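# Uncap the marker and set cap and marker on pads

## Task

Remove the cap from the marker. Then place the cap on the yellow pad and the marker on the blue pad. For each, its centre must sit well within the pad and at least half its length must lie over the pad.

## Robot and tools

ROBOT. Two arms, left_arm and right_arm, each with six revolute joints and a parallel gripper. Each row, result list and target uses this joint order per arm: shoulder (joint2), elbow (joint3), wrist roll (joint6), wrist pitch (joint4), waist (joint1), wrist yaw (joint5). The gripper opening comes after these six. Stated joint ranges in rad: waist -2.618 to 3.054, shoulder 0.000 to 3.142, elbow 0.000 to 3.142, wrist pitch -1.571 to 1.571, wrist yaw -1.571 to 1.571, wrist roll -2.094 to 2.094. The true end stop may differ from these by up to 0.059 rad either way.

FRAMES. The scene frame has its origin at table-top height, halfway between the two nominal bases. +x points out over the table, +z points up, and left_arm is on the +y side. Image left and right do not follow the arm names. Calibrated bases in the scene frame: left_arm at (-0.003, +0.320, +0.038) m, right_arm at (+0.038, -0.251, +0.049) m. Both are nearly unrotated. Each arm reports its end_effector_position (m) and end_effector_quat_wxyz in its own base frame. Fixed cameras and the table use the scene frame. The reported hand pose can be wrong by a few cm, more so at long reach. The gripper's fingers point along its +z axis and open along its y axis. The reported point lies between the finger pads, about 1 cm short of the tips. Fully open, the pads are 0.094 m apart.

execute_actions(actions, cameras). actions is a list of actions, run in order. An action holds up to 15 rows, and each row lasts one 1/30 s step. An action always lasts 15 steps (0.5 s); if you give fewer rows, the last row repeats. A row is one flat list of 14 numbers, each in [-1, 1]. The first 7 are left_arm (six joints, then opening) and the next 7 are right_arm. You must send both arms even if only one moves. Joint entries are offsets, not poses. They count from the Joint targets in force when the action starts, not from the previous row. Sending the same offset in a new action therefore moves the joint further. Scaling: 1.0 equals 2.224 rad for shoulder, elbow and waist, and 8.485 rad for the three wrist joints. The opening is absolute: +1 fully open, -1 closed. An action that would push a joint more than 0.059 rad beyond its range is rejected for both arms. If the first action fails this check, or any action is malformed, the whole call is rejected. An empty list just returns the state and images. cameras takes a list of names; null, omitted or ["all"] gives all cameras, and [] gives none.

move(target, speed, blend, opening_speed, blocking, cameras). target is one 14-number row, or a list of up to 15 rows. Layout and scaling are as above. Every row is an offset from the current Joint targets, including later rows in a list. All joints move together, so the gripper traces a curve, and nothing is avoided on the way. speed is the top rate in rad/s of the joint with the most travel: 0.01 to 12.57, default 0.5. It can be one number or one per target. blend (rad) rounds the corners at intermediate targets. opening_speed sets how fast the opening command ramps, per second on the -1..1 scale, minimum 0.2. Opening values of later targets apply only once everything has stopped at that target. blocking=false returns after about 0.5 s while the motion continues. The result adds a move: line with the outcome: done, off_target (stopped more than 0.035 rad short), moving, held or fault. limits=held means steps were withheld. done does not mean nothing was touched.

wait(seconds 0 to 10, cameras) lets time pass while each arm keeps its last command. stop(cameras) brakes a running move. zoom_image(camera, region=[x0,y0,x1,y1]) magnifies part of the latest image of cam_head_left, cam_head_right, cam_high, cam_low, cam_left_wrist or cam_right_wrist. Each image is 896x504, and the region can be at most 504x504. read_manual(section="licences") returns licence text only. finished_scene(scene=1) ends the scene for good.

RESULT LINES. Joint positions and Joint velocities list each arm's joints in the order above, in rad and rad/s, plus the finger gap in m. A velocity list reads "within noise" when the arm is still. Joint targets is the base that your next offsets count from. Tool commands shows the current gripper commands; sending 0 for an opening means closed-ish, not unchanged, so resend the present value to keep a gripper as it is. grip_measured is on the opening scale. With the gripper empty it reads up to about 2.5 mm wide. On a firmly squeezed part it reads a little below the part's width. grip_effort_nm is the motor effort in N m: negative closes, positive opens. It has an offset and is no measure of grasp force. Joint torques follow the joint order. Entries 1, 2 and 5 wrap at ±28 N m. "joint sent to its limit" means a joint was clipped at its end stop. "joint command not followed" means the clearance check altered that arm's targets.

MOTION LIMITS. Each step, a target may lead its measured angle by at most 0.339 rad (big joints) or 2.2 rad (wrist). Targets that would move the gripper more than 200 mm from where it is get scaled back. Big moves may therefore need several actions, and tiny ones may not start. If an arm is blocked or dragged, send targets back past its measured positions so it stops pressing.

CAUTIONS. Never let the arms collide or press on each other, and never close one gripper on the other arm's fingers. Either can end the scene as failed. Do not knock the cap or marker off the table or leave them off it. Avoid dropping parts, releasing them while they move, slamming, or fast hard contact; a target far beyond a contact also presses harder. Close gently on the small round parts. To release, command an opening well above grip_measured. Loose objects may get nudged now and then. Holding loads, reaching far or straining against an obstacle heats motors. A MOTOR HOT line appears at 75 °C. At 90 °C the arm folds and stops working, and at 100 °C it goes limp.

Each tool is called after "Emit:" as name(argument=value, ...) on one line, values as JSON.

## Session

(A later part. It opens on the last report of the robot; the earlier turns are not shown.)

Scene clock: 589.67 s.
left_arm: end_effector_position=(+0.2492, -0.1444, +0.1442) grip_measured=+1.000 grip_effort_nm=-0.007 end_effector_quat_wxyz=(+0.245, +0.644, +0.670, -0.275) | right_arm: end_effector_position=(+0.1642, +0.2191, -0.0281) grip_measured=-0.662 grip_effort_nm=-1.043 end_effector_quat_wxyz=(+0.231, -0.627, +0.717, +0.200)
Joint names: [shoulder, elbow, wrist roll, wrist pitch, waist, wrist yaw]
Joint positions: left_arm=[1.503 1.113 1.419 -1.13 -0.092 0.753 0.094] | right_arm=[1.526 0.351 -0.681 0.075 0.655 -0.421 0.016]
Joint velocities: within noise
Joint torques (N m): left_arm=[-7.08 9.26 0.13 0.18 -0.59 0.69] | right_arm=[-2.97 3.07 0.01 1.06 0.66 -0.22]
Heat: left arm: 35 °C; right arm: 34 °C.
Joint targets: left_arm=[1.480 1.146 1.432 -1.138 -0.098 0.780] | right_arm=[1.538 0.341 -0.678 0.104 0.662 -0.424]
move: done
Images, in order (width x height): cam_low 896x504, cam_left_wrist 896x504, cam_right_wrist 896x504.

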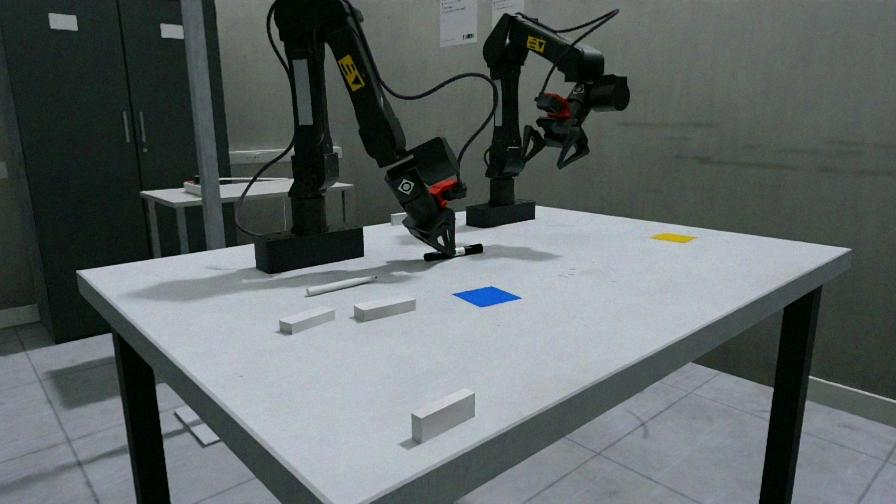

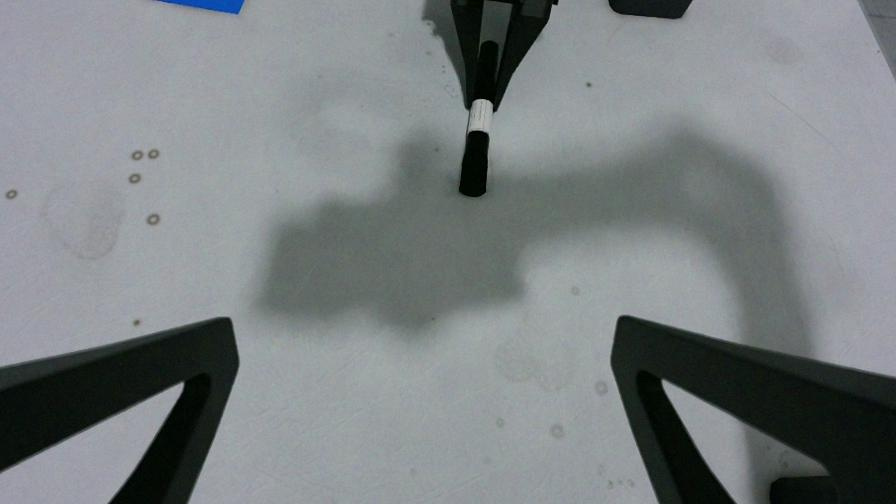

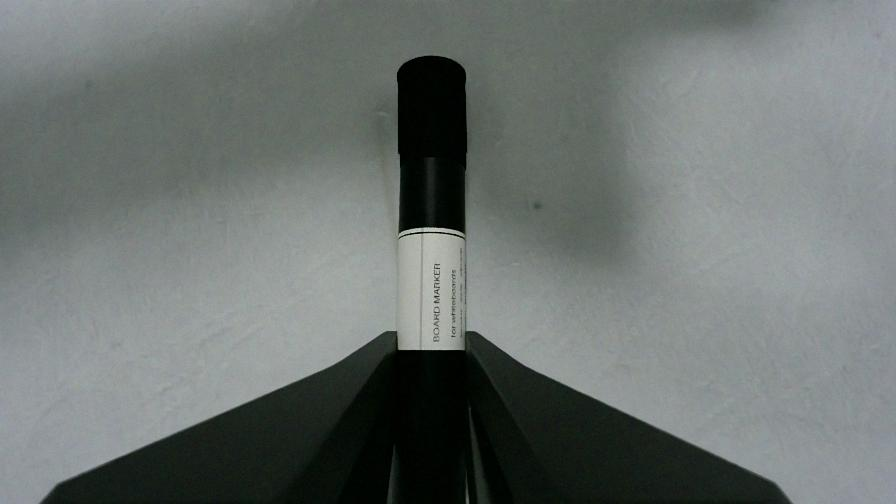

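Emit:
move(target=[0.0405, -0.1524, -0.0242, 0.0739, -0.1106, 0.0253, 1.0, -0.1670, 0.1312, 0, -0.0737, 0, 0, -0.9], speed=0.4)

Scene clock: 689.07 s.
left_arm: end_effector_position=(+0.2258, -0.2342, +0.0976) grip_measured=+1.000 grip_effort_nm=-0.017 end_effector_quat_wxyz=(+0.320, +0.669, +0.568, -0.355) | right_arm: end_effector_position=(+0.1642, +0.2188, +0.0702) grip_measured=-0.662 grip_effort_nm=-1.043 end_effector_quat_wxyz=(+0.229, -0.627, +0.718, +0.200)
Joint names: [shoulder, elbow, wrist roll, wrist pitch, waist, wrist yaw]
Joint positions: left_arm=[1.563 0.821 1.232 -0.522 -0.34 0.966 0.094] | right_arm=[1.188 0.603 -0.68 -0.52 0.655 -0.419 0.016]
Joint velocities: within noise
Joint torques (N m): left_arm=[-4.83 4.46 -0.03 0.74 -0.46 0.76] | right_arm=[-4.52 8.08 0 0.81 0.64 -0.27]
Heat: left arm: 36 °C; right arm: 35 °C.
Joint targets: left_arm=[1.571 0.807 1.227 -0.512 -0.344 0.995] | right_arm=[1.166 0.633 -0.678 -0.521 0.662 -0.424]
move: done

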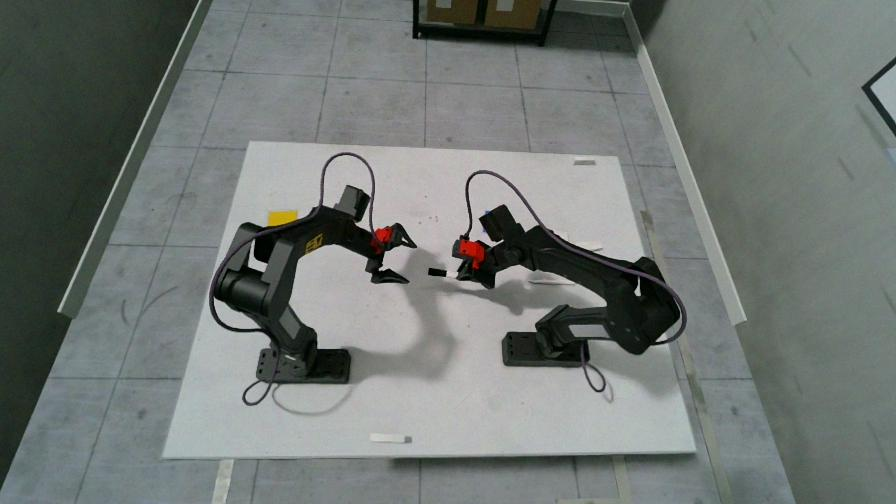

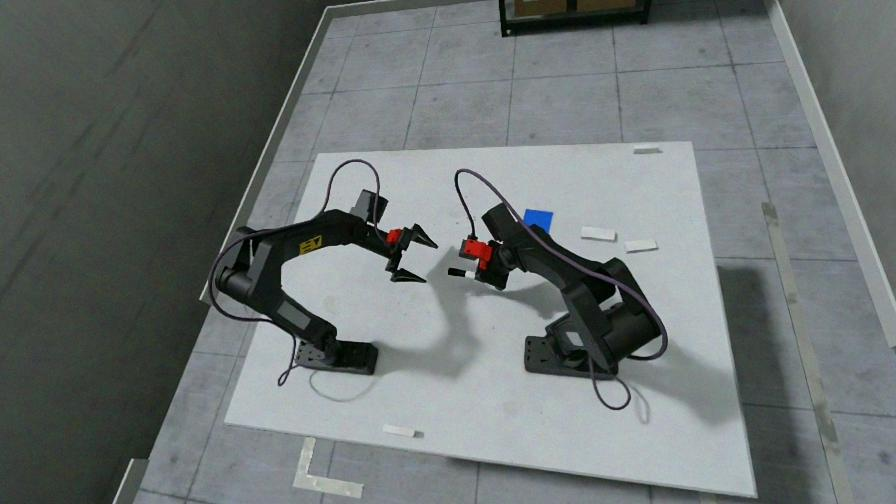

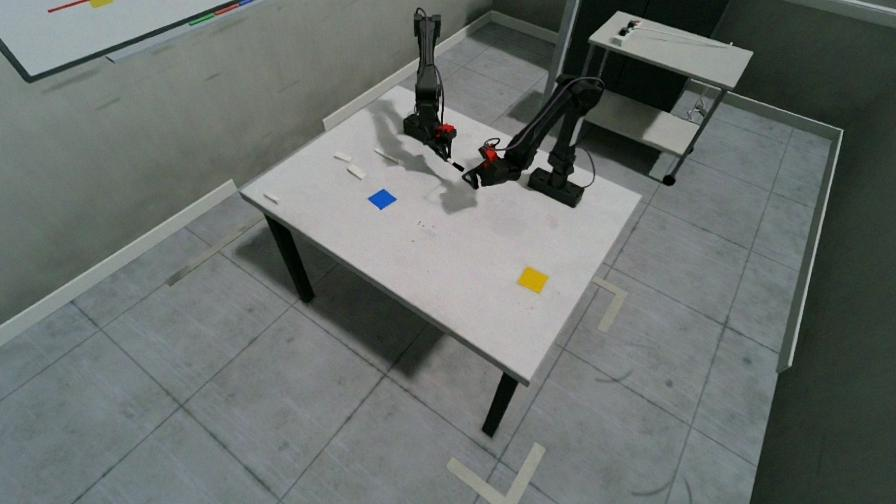

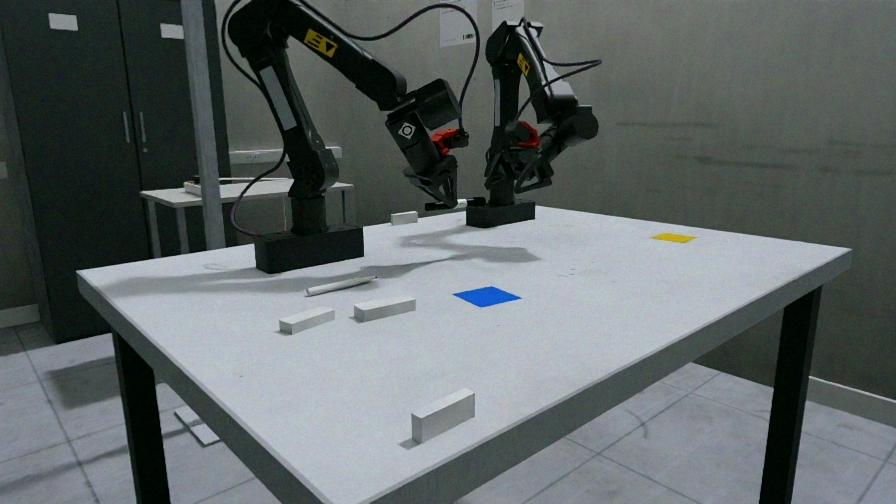

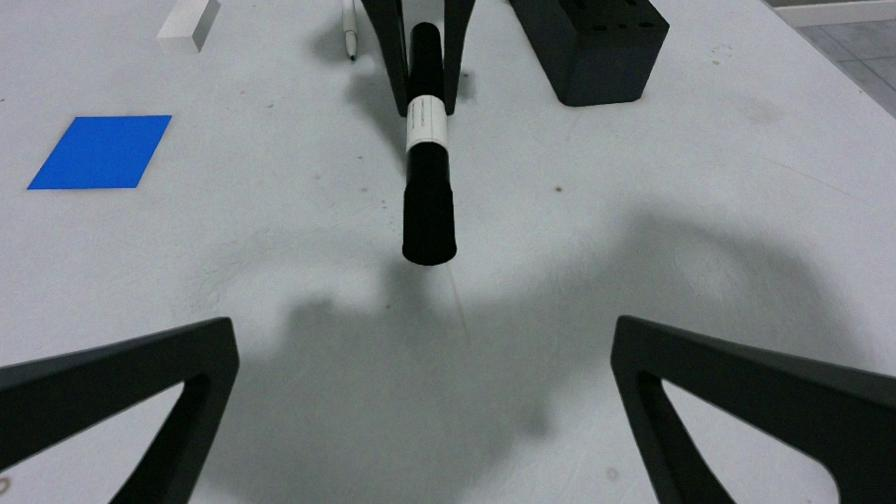

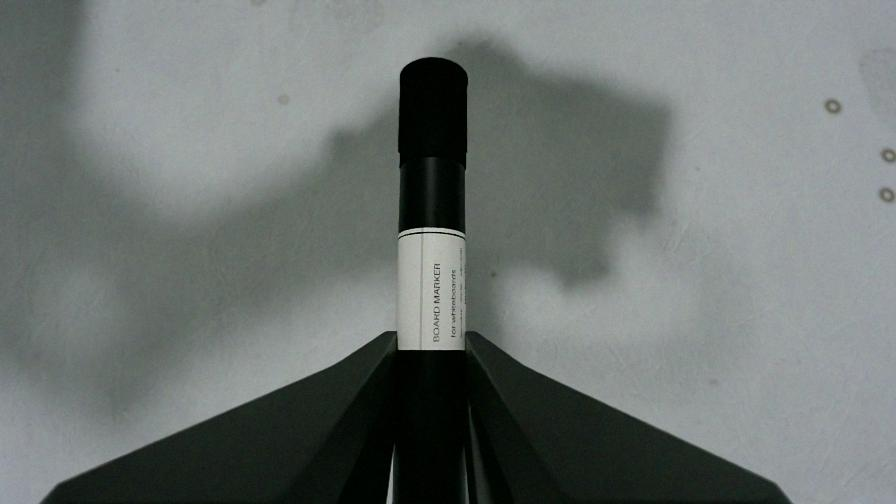

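Emit:
move(target=[0.0117, -0.0344, -0.0405, 0.0425, -0.0818, -0.0139, 1.0, 0, 0, 0, 0, 0, 0, -0.9], speed=0.3, cameras=["cam_left_wrist", "cam_right_wrist", "cam_head_left", "cam_low"])

Scene clock: 747.07 s.
left_arm: end_effector_position=(+0.2210, -0.2821, +0.0831) grip_measured=+1.000 grip_effort_nm=-0.012 end_effector_quat_wxyz=(+0.323, +0.654, +0.588, -0.349) | right_arm: end_effector_position=(+0.1640, +0.2187, +0.0700) grip_measured=-0.662 grip_effort_nm=-1.043 end_effector_quat_wxyz=(+0.228, -0.627, +0.718, +0.200)
Joint names: [shoulder, elbow, wrist roll, wrist pitch, waist, wrist yaw]
Joint positions: left_arm=[1.587 0.747 0.889 -0.164 -0.522 0.864 0.094] | right_arm=[1.188 0.603 -0.68 -0.521 0.655 -0.419 0.016]
Joint velocities: within noise
Joint torques (N m): left_arm=[-5.12 4.27 -0.09 1.2 -0.34 0.48] | right_arm=[-4.41 8.16 0.01 0.78 0.66 -0.25]
Heat: left arm: 35 °C; right arm: 32 °C.
Joint targets: left_arm=[1.597 0.730 0.883 -0.151 -0.526 0.877] | right_arm=[1.166 0.633 -0.677 -0.521 0.662 -0.424]
move: done
Images, in order (width x height): cam_head_left 896x504, cam_low 896x504, cam_left_wrist 896x504, cam_right_wrist 896x504.

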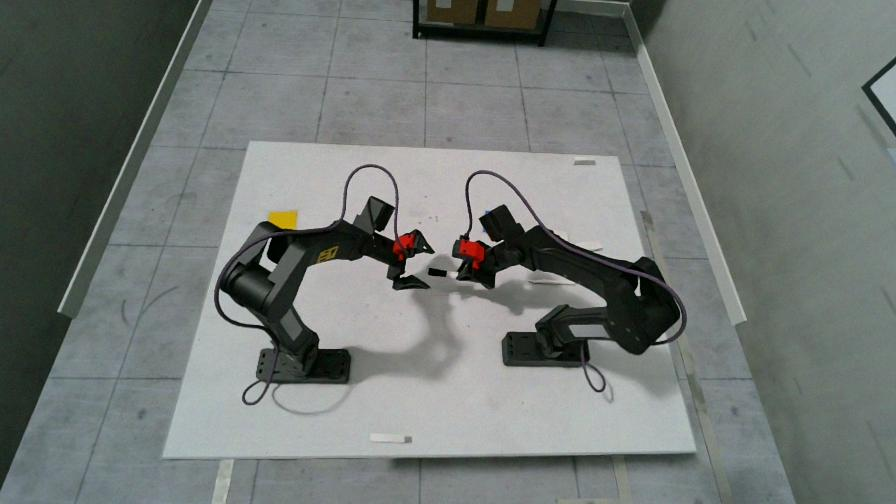

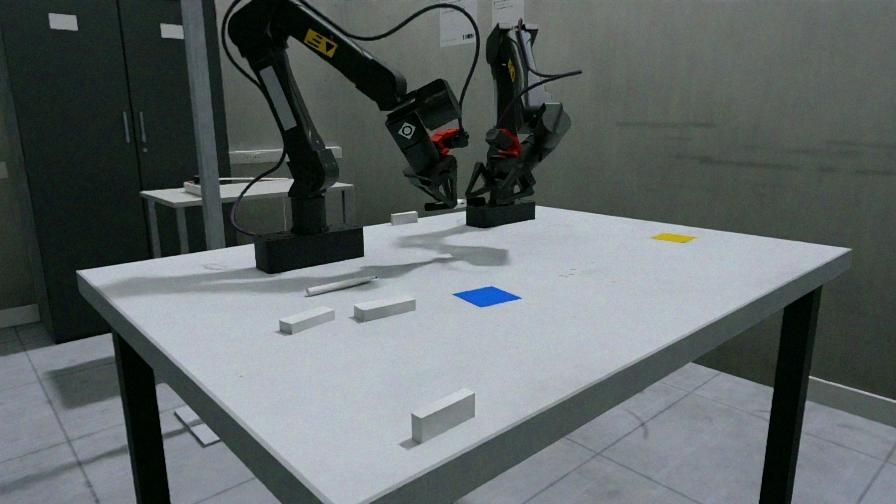

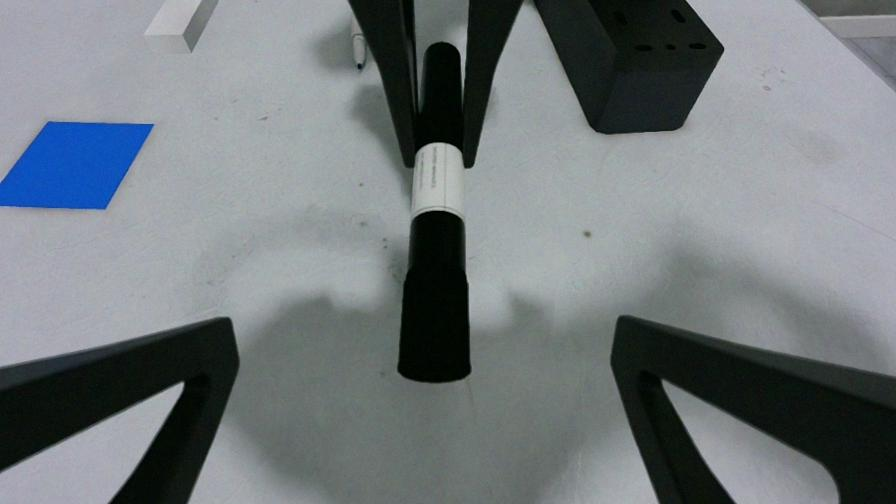

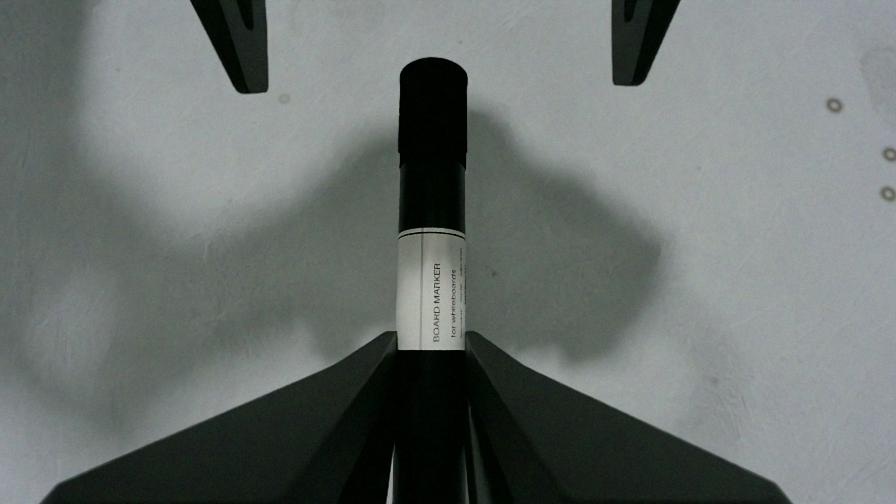

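Emit:
move(target=[0.0243, -0.0022, -0.0090, 0.0127, -0.0270, -0.0027, 1.0, 0, 0, 0, 0, 0, 0, -0.9], speed=0.2, cameras=["cam_left_wrist", "cam_right_wrist", "cam_head_left", "cam_low"])

Scene clock: 788.67 s.
left_arm: end_effector_position=(+0.2185, -0.3016, +0.0746) grip_measured=+1.000 grip_effort_nm=-0.022 end_effector_quat_wxyz=(+0.321, +0.654, +0.586, -0.355) | right_arm: end_effector_position=(+0.1640, +0.2186, +0.0700) grip_measured=-0.662 grip_effort_nm=-1.043 end_effector_quat_wxyz=(+0.228, -0.627, +0.718, +0.200)
Joint names: [shoulder, elbow, wrist roll, wrist pitch, waist, wrist yaw]
Joint positions: left_arm=[1.641 0.747 0.813 -0.057 -0.581 0.842 0.094] | right_arm=[1.188 0.603 -0.68 -0.521 0.655 -0.419 0.016]
Joint velocities: within noise
Joint torques (N m): left_arm=[-5.44 3.66 -0.07 1.23 -0.46 0.46] | right_arm=[-4.45 8.17 -0.01 0.76 0.68 -0.26]
Heat: left arm: 34 °C; right arm: 32 °C.
Joint targets: left_arm=[1.651 0.726 0.807 -0.043 -0.586 0.854] | right_arm=[1.166 0.633 -0.677 -0.521 0.662 -0.424]
move: done
Images, in order (width x height): cam_head_left 896x504, cam_low 896x504, cam_left_wrist 896x504, cam_right_wrist 896x504.

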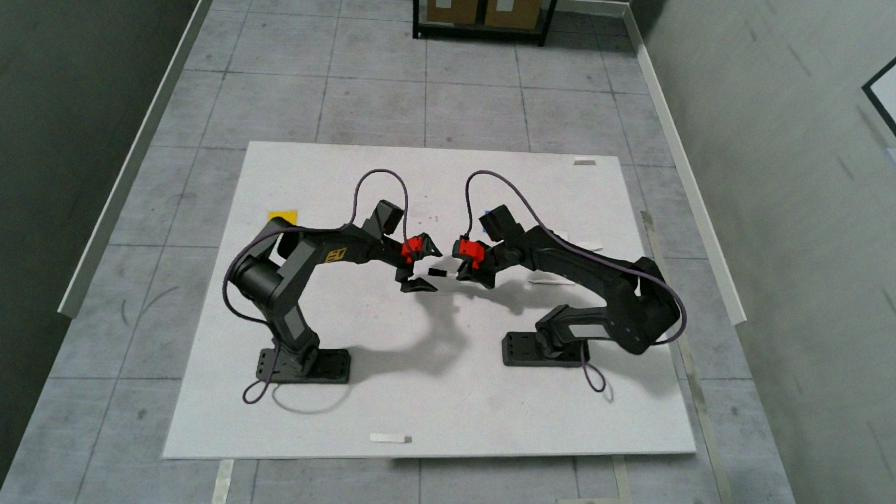

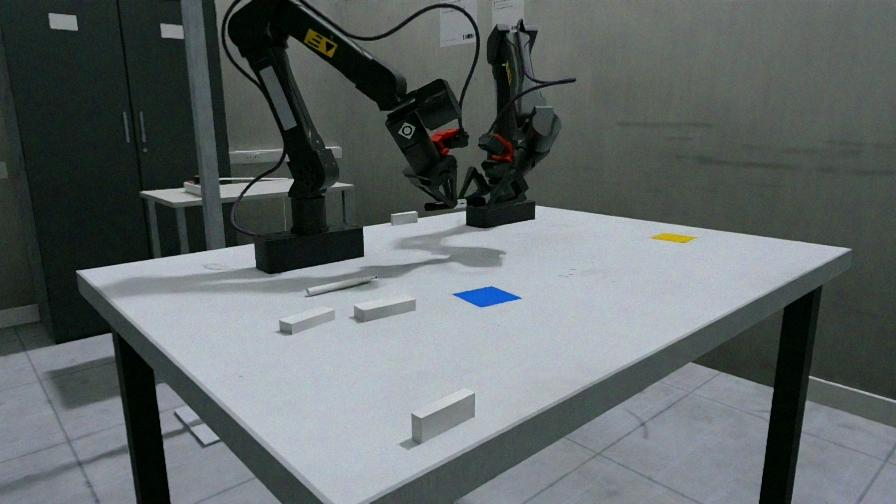

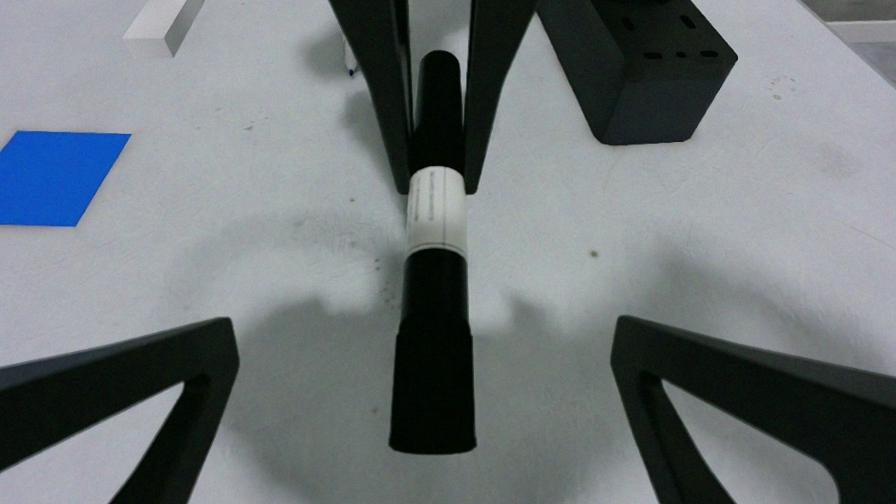

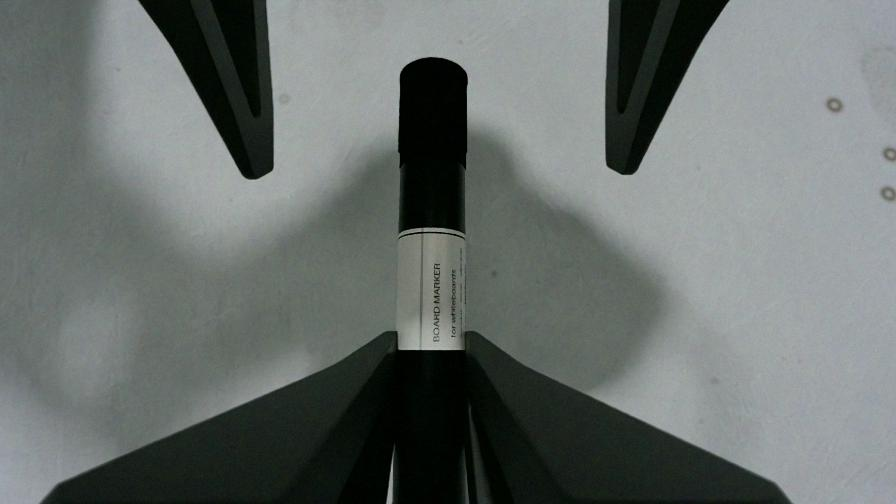

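Emit:
zoom_image(camera="cam_left_wrist", region=[380, 230, 500, 470])

Emit:
zoom_image(camera="cam_right_wrist", region=[220, 40, 660, 240])

Scaled by 2.100.

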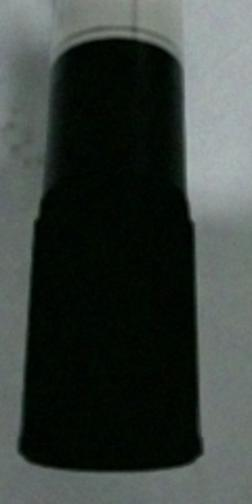

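Scaled by 1.145.

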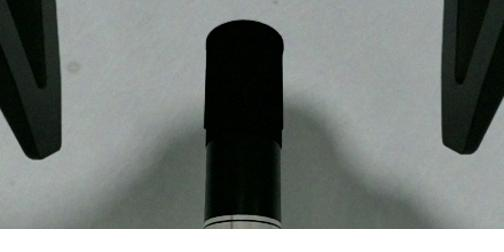

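Emit:
move(target=[-0.0121, -0.0009, 0.0054, -0.0064, 0.0130, 0.0027, 1.0, 0, 0, 0, 0, 0, 0, -0.9], speed=0.2, cameras=["cam_left_wrist", "cam_right_wrist"])

Scene clock: 878.87 s.
left_arm: end_effector_position=(+0.2159, -0.2939, +0.0695) grip_measured=+1.000 grip_effort_nm=-0.007 end_effector_quat_wxyz=(+0.310, +0.653, +0.591, -0.357) | right_arm: end_effector_position=(+0.1640, +0.2186, +0.0700) grip_measured=-0.662 grip_effort_nm=-1.043 end_effector_quat_wxyz=(+0.228, -0.627, +0.718, +0.200)
Joint names: [shoulder, elbow, wrist roll, wrist pitch, waist, wrist yaw]
Joint positions: left_arm=[1.641 0.739 0.839 -0.094 -0.563 0.853 0.094] | right_arm=[1.188 0.603 -0.68 -0.521 0.655 -0.419 0.016]
Joint velocities: within noise
Joint torques (N m): left_arm=[-7.47 4.15 0.13 1.02 0.53 0.62] | right_arm=[-4.42 8.09 -0.01 0.8 0.65 -0.24]
Heat: left arm: 35 °C; right arm: 31 °C.
Joint targets: left_arm=[1.624 0.724 0.853 -0.097 -0.557 0.877] | right_arm=[1.166 0.633 -0.677 -0.521 0.662 -0.424]
move: done
Images, in order (width x height): cam_left_wrist 896x504, cam_right_wrist 896x504.

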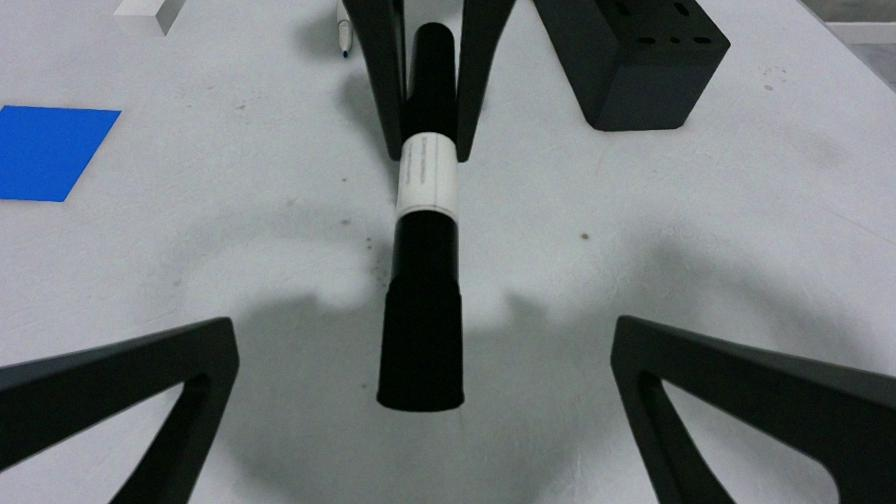

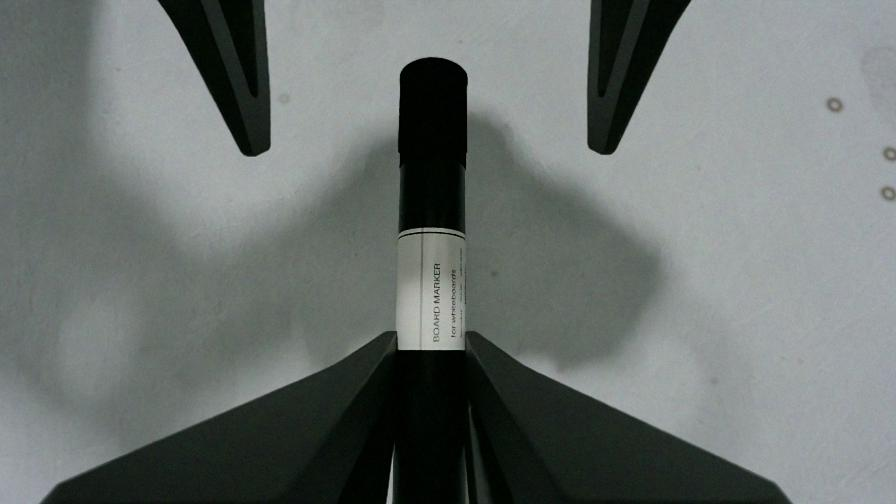

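Emit:
move(target=[-0.0081, 0, 0, 0, 0, 0, 1.0, 0, 0, 0, 0, 0, 0, -0.9], speed=0.2, cameras=["cam_left_wrist", "cam_right_wrist"])

Scene clock: 908.07 s.
left_arm: end_effector_position=(+0.2158, -0.2940, +0.0713) grip_measured=+1.000 grip_effort_nm=0.002 end_effector_quat_wxyz=(+0.312, +0.653, +0.590, -0.357) | right_arm: end_effector_position=(+0.1640, +0.2186, +0.0700) grip_measured=-0.662 grip_effort_nm=-1.048 end_effector_quat_wxyz=(+0.228, -0.627, +0.718, +0.200)
Joint names: [shoulder, elbow, wrist roll, wrist pitch, waist, wrist yaw]
Joint positions: left_arm=[1.636 0.739 0.84 -0.095 -0.563 0.854 0.094] | right_arm=[1.188 0.603 -0.68 -0.521 0.655 -0.419 0.016]
Joint velocities: within noise
Joint torques (N m): left_arm=[-8.53 4.22 0.11 1.02 0.62 0.57] | right_arm=[-4.51 8.12 0.01 0.8 0.62 -0.25]
Heat: left arm: 37 °C; right arm: 31 °C.
Joint targets: left_arm=[1.606 0.724 0.853 -0.097 -0.557 0.877] | right_arm=[1.166 0.633 -0.677 -0.521 0.662 -0.424]
move: done
Images, in order (width x height): cam_left_wrist 896x504, cam_right_wrist 896x504.

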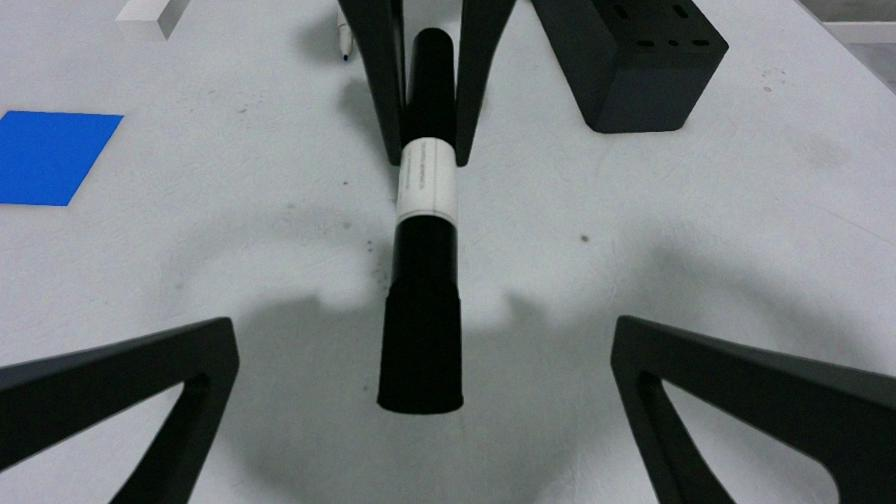

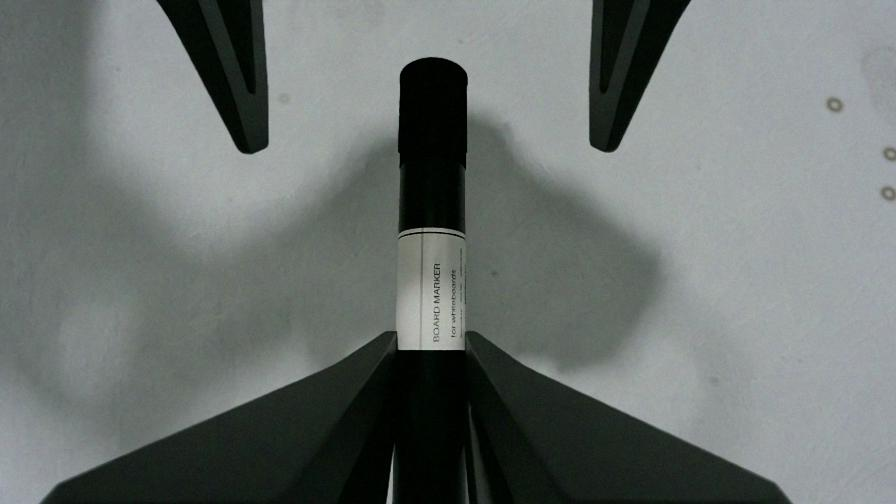

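Emit:
move(target=[-0.0056, 0, 0, 0, 0.0018, 0, 1.0, 0, 0, 0, 0, 0, 0, -0.9], speed=0.2, cameras=["cam_left_wrist", "cam_right_wrist"])

Scene clock: 919.23 s.
left_arm: end_effector_position=(+0.2173, -0.2935, +0.0753) grip_measured=+1.000 grip_effort_nm=-0.002 end_effector_quat_wxyz=(+0.318, +0.653, +0.588, -0.355) | right_arm: end_effector_position=(+0.1640, +0.2186, +0.0700) grip_measured=-0.662 grip_effort_nm=-1.043 end_effector_quat_wxyz=(+0.228, -0.627, +0.718, +0.200)
Joint names: [shoulder, elbow, wrist roll, wrist pitch, waist, wrist yaw]
Joint positions: left_arm=[1.623 0.739 0.84 -0.095 -0.56 0.854 0.094] | right_arm=[1.188 0.603 -0.68 -0.521 0.655 -0.419 0.016]
Joint velocities: within noise
Joint torques (N m): left_arm=[-8.4 4.21 0.11 1.07 0.61 0.58] | right_arm=[-4.45 8.18 -0.02 0.78 0.7 -0.24]
Heat: left arm: 37 °C; right arm: 31 °C.
Joint targets: left_arm=[1.593 0.724 0.852 -0.097 -0.553 0.877] | right_arm=[1.166 0.633 -0.677 -0.521 0.662 -0.424]
move: done
Images, in order (width x height): cam_left_wrist 896x504, cam_right_wrist 896x504.

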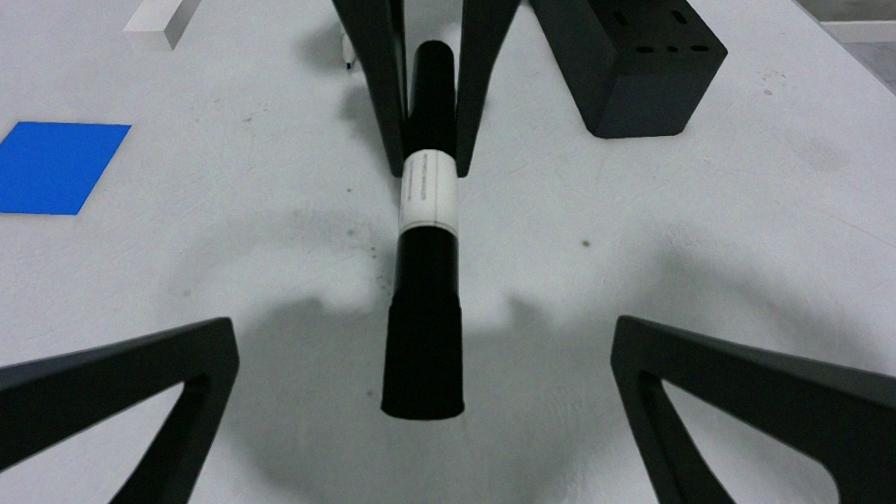

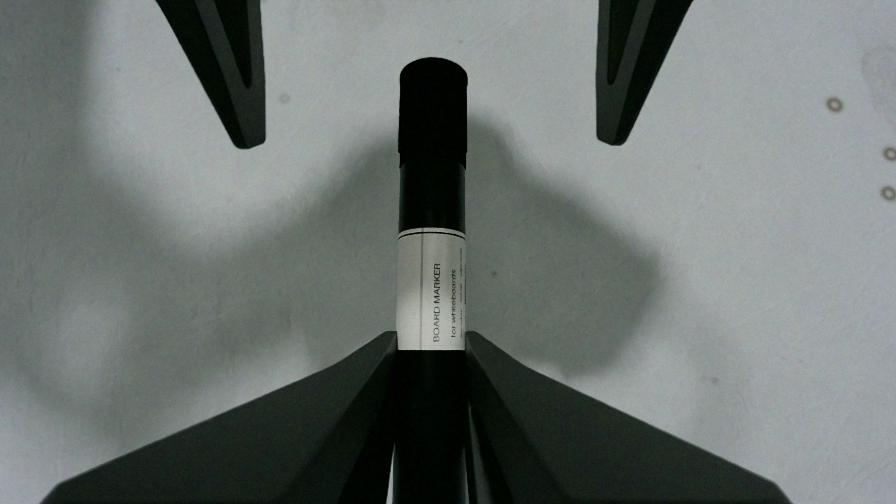

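Emit:
move(target=[0, 0, 0, 0, 0, 0, -0.9, 0, 0, 0, 0, 0, 0, -0.9], speed=0.2, opening_speed=0.6, cameras=["cam_left_wrist", "cam_right_wrist"])

Scene clock: 939.23 s.
left_arm: end_effector_position=(+0.2172, -0.2935, +0.0754) grip_measured=-0.641 grip_effort_nm=-1.038 end_effector_quat_wxyz=(+0.318, +0.653, +0.588, -0.355) | right_arm: end_effector_position=(+0.1638, +0.2185, +0.0699) grip_measured=-0.662 grip_effort_nm=-1.038 end_effector_quat_wxyz=(+0.228, -0.627, +0.718, +0.200)
Joint names: [shoulder, elbow, wrist roll, wrist pitch, waist, wrist yaw]
Joint positions: left_arm=[1.623 0.739 0.84 -0.095 -0.56 0.854 0.017] | right_arm=[1.188 0.603 -0.68 -0.522 0.655 -0.419 0.016]
Joint velocities: within noise
Joint torques (N m): left_arm=[-8.29 4.38 0.12 1.07 0.62 0.56] | right_arm=[-4.53 8.08 0.01 0.78 0.57 -0.26]
Heat: left arm: 36 °C; right arm: 31 °C.
Joint targets: left_arm=[1.593 0.724 0.853 -0.097 -0.553 0.877] | right_arm=[1.166 0.633 -0.677 -0.521 0.662 -0.424]
move: done
Images, in order (width x height): cam_left_wrist 896x504, cam_right_wrist 896x504.

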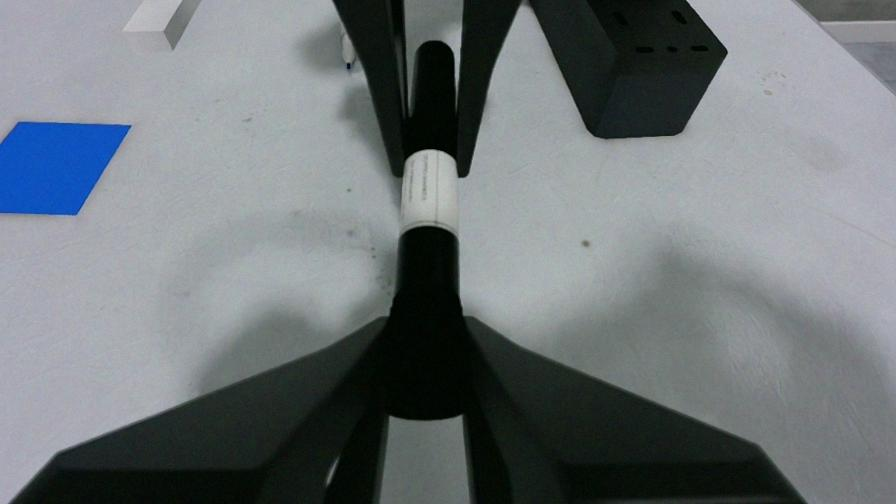

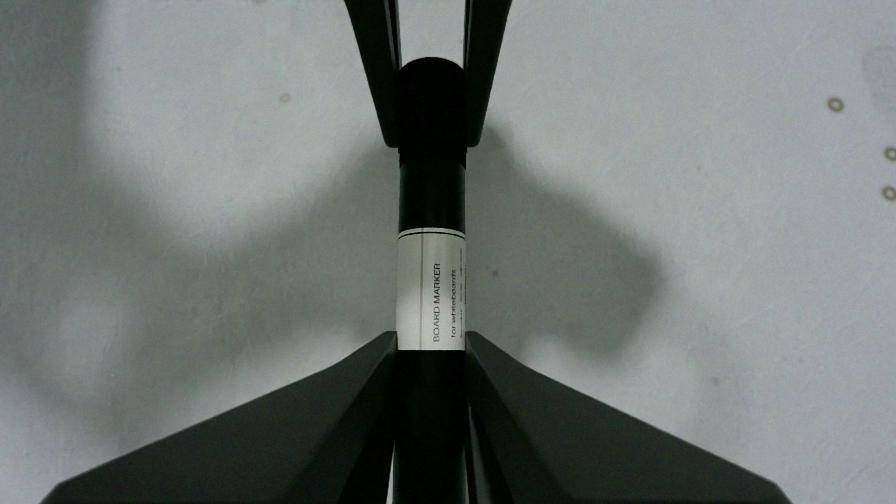

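Emit:
move(target=[[-0.00962, -0.00423, 0.01090, -0.01009, 0.03062, 0.00425, -0.9, 0, 0, 0, 0, 0, 0, -0.9], [-0.01610, -0.00364, 0.02631, -0.02415, 0.07104, 0.00912, -0.9, 0, 0, 0, 0, 0, 0, -0.9]], speed=0.15, cameras=["cam_left_wrist", "cam_right_wrist", "cam_head_left"])

Scene clock: 987.17 s.
left_arm: end_effector_position=(+0.2207, -0.2655, +0.0934) grip_measured=-0.642 grip_effort_nm=-1.033 end_effector_quat_wxyz=(+0.350, +0.663, +0.548, -0.371) | right_arm: end_effector_position=(+0.1692, +0.2403, +0.0883) grip_measured=-0.662 grip_effort_nm=-1.043 end_effector_quat_wxyz=(-0.270, +0.634, -0.689, -0.224)
Joint names: [shoulder, elbow, wrist roll, wrist pitch, waist, wrist yaw]
Joint positions: left_arm=[1.578 0.739 1.049 -0.224 -0.435 0.989 0.017] | right_arm=[1.188 0.619 -0.674 -0.439 0.675 -0.471 0.016]
Joint velocities: within noise
Joint torques (N m): left_arm=[-7.19 3.58 0.29 0.04 3.67 0.04] | right_arm=[-4.6 6.91 -0.04 0.18 -1.28 0.28]
Heat: left arm: 36 °C; right arm: 32 °C.
Joint targets: left_arm=[1.557 0.716 1.076 -0.302 -0.396 0.954] | right_arm=[1.166 0.633 -0.678 -0.521 0.662 -0.424]
move: off_target (left_arm, right_arm); left_arm: the wrist pitch is farthest, 0.078 rad from its target; right_arm: the wrist pitch is farthest, 0.082 rad from its target
Images, in order (width x height): cam_head_left 896x504, cam_left_wrist 896x504, cam_right_wrist 896x504.

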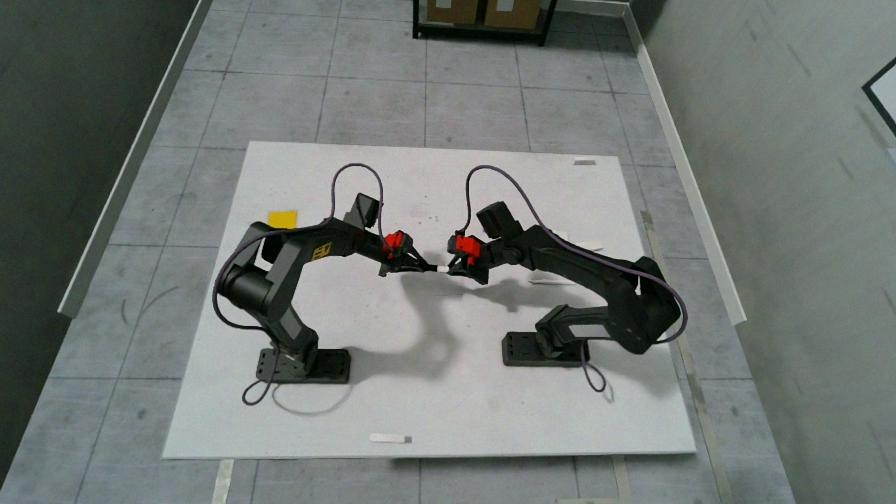

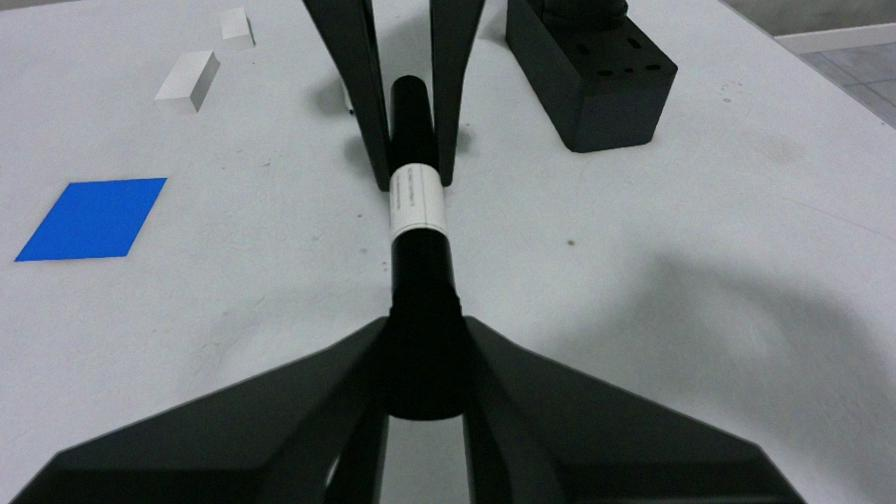

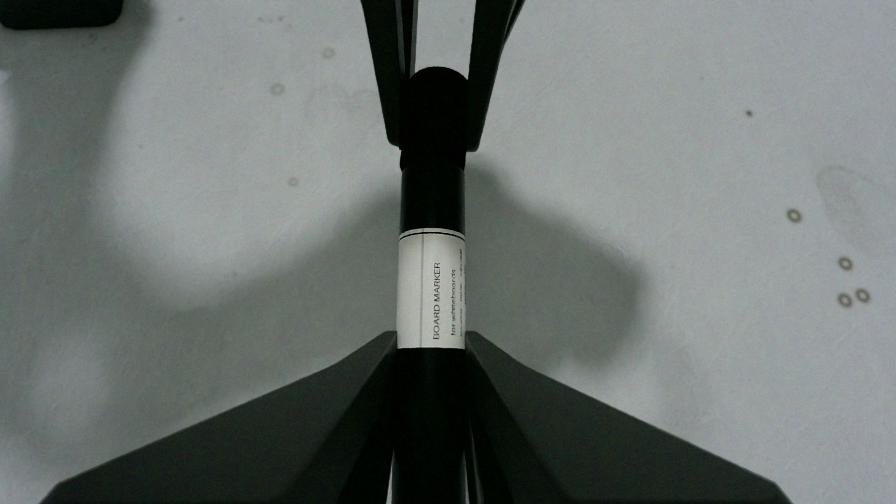

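Emit:
move(target=[0.0243, -0.0036, -0.0230, 0.0074, -0.0409, -0.0227, -0.9, 0, -0.01439, -0.00141, -0.01933, -0.01799, 0.01226, -0.9], speed=0.15, cameras=["cam_left_wrist", "cam_right_wrist", "cam_head_left"])

Scene clock: 1043.77 s.
left_arm: end_effector_position=(+0.2213, -0.2809, +0.0811) grip_measured=-0.642 grip_effort_nm=-1.033 end_effector_quat_wxyz=(+0.324, +0.653, +0.589, -0.350) | right_arm: end_effector_position=(+0.1666, +0.2229, +0.0763) grip_measured=-0.662 grip_effort_nm=-1.043 end_effector_quat_wxyz=(+0.237, -0.629, +0.712, +0.203)
Joint names: [shoulder, elbow, wrist roll, wrist pitch, waist, wrist yaw]
Joint positions: left_arm=[1.592 0.739 0.89 -0.153 -0.516 0.869 0.017] | right_arm=[1.188 0.619 -0.683 -0.519 0.657 -0.427 0.016]
Joint velocities: within noise
Joint torques (N m): left_arm=[-4.34 2.88 -0.1 0.06 2.66 -0.84] | right_arm=[-4.53 4.22 -0.11 -0.74 -3.26 0.87]
Heat: left arm: 35 °C; right arm: 32 °C.
Joint targets: left_arm=[1.611 0.708 0.881 -0.239 -0.487 0.762] | right_arm=[1.166 0.601 -0.690 -0.685 0.622 -0.320]
move: off_target (left_arm, right_arm); left_arm: the wrist yaw is farthest, 0.108 rad from its target; right_arm: the wrist pitch is farthest, 0.166 rad from its target
Images, in order (width x height): cam_head_left 896x504, cam_left_wrist 896x504, cam_right_wrist 896x504.

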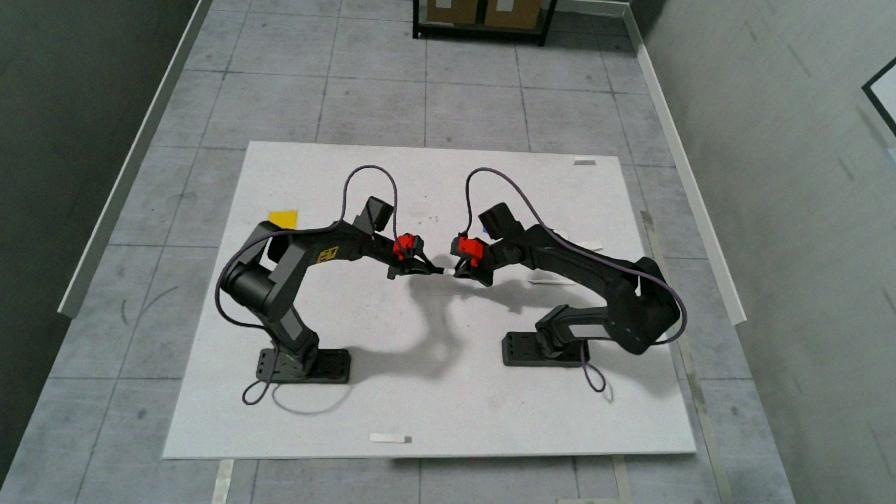

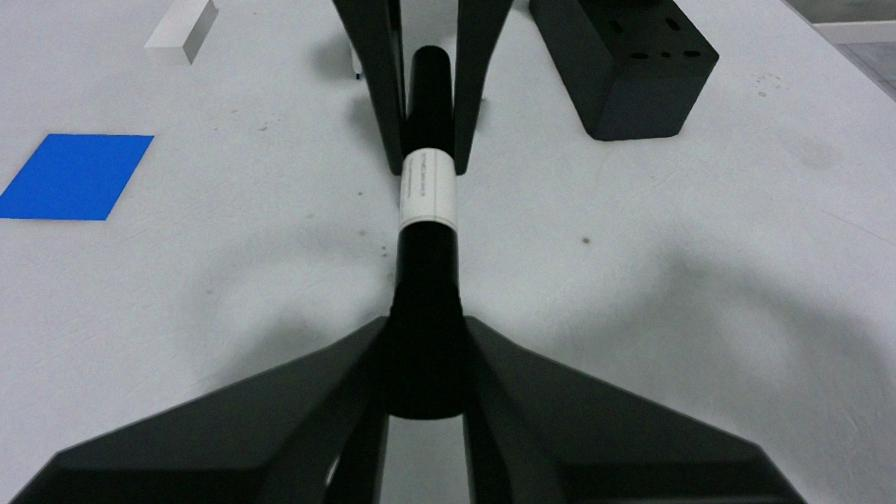

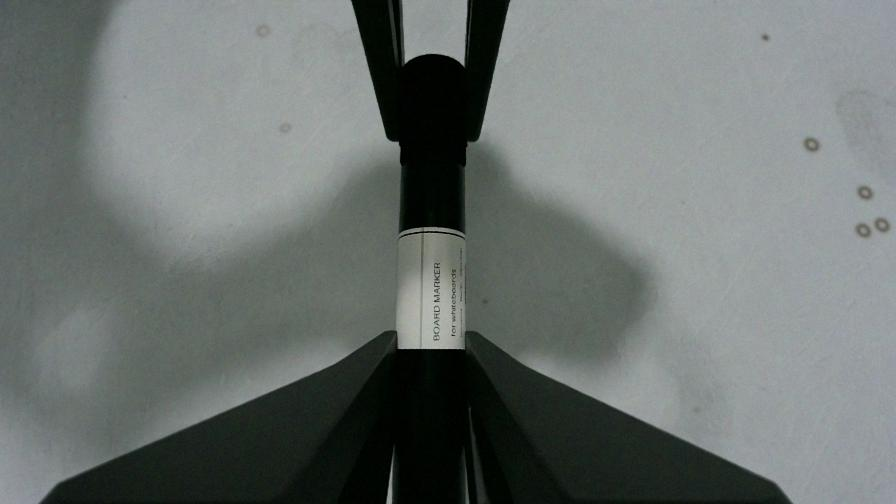

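Emit:
zoom_image(camera="cam_right_wrist", region=[370, 30, 500, 240])

Emit:
zoom_image(camera="cam_left_wrist", region=[370, 210, 490, 430])

Scaled by 2.400.

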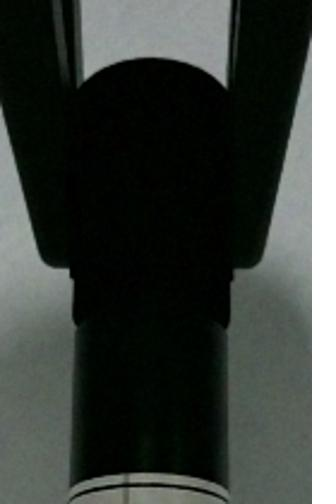

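Scaled by 2.291.

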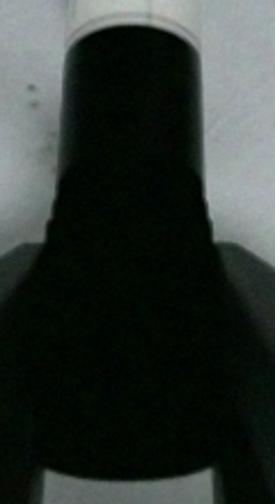

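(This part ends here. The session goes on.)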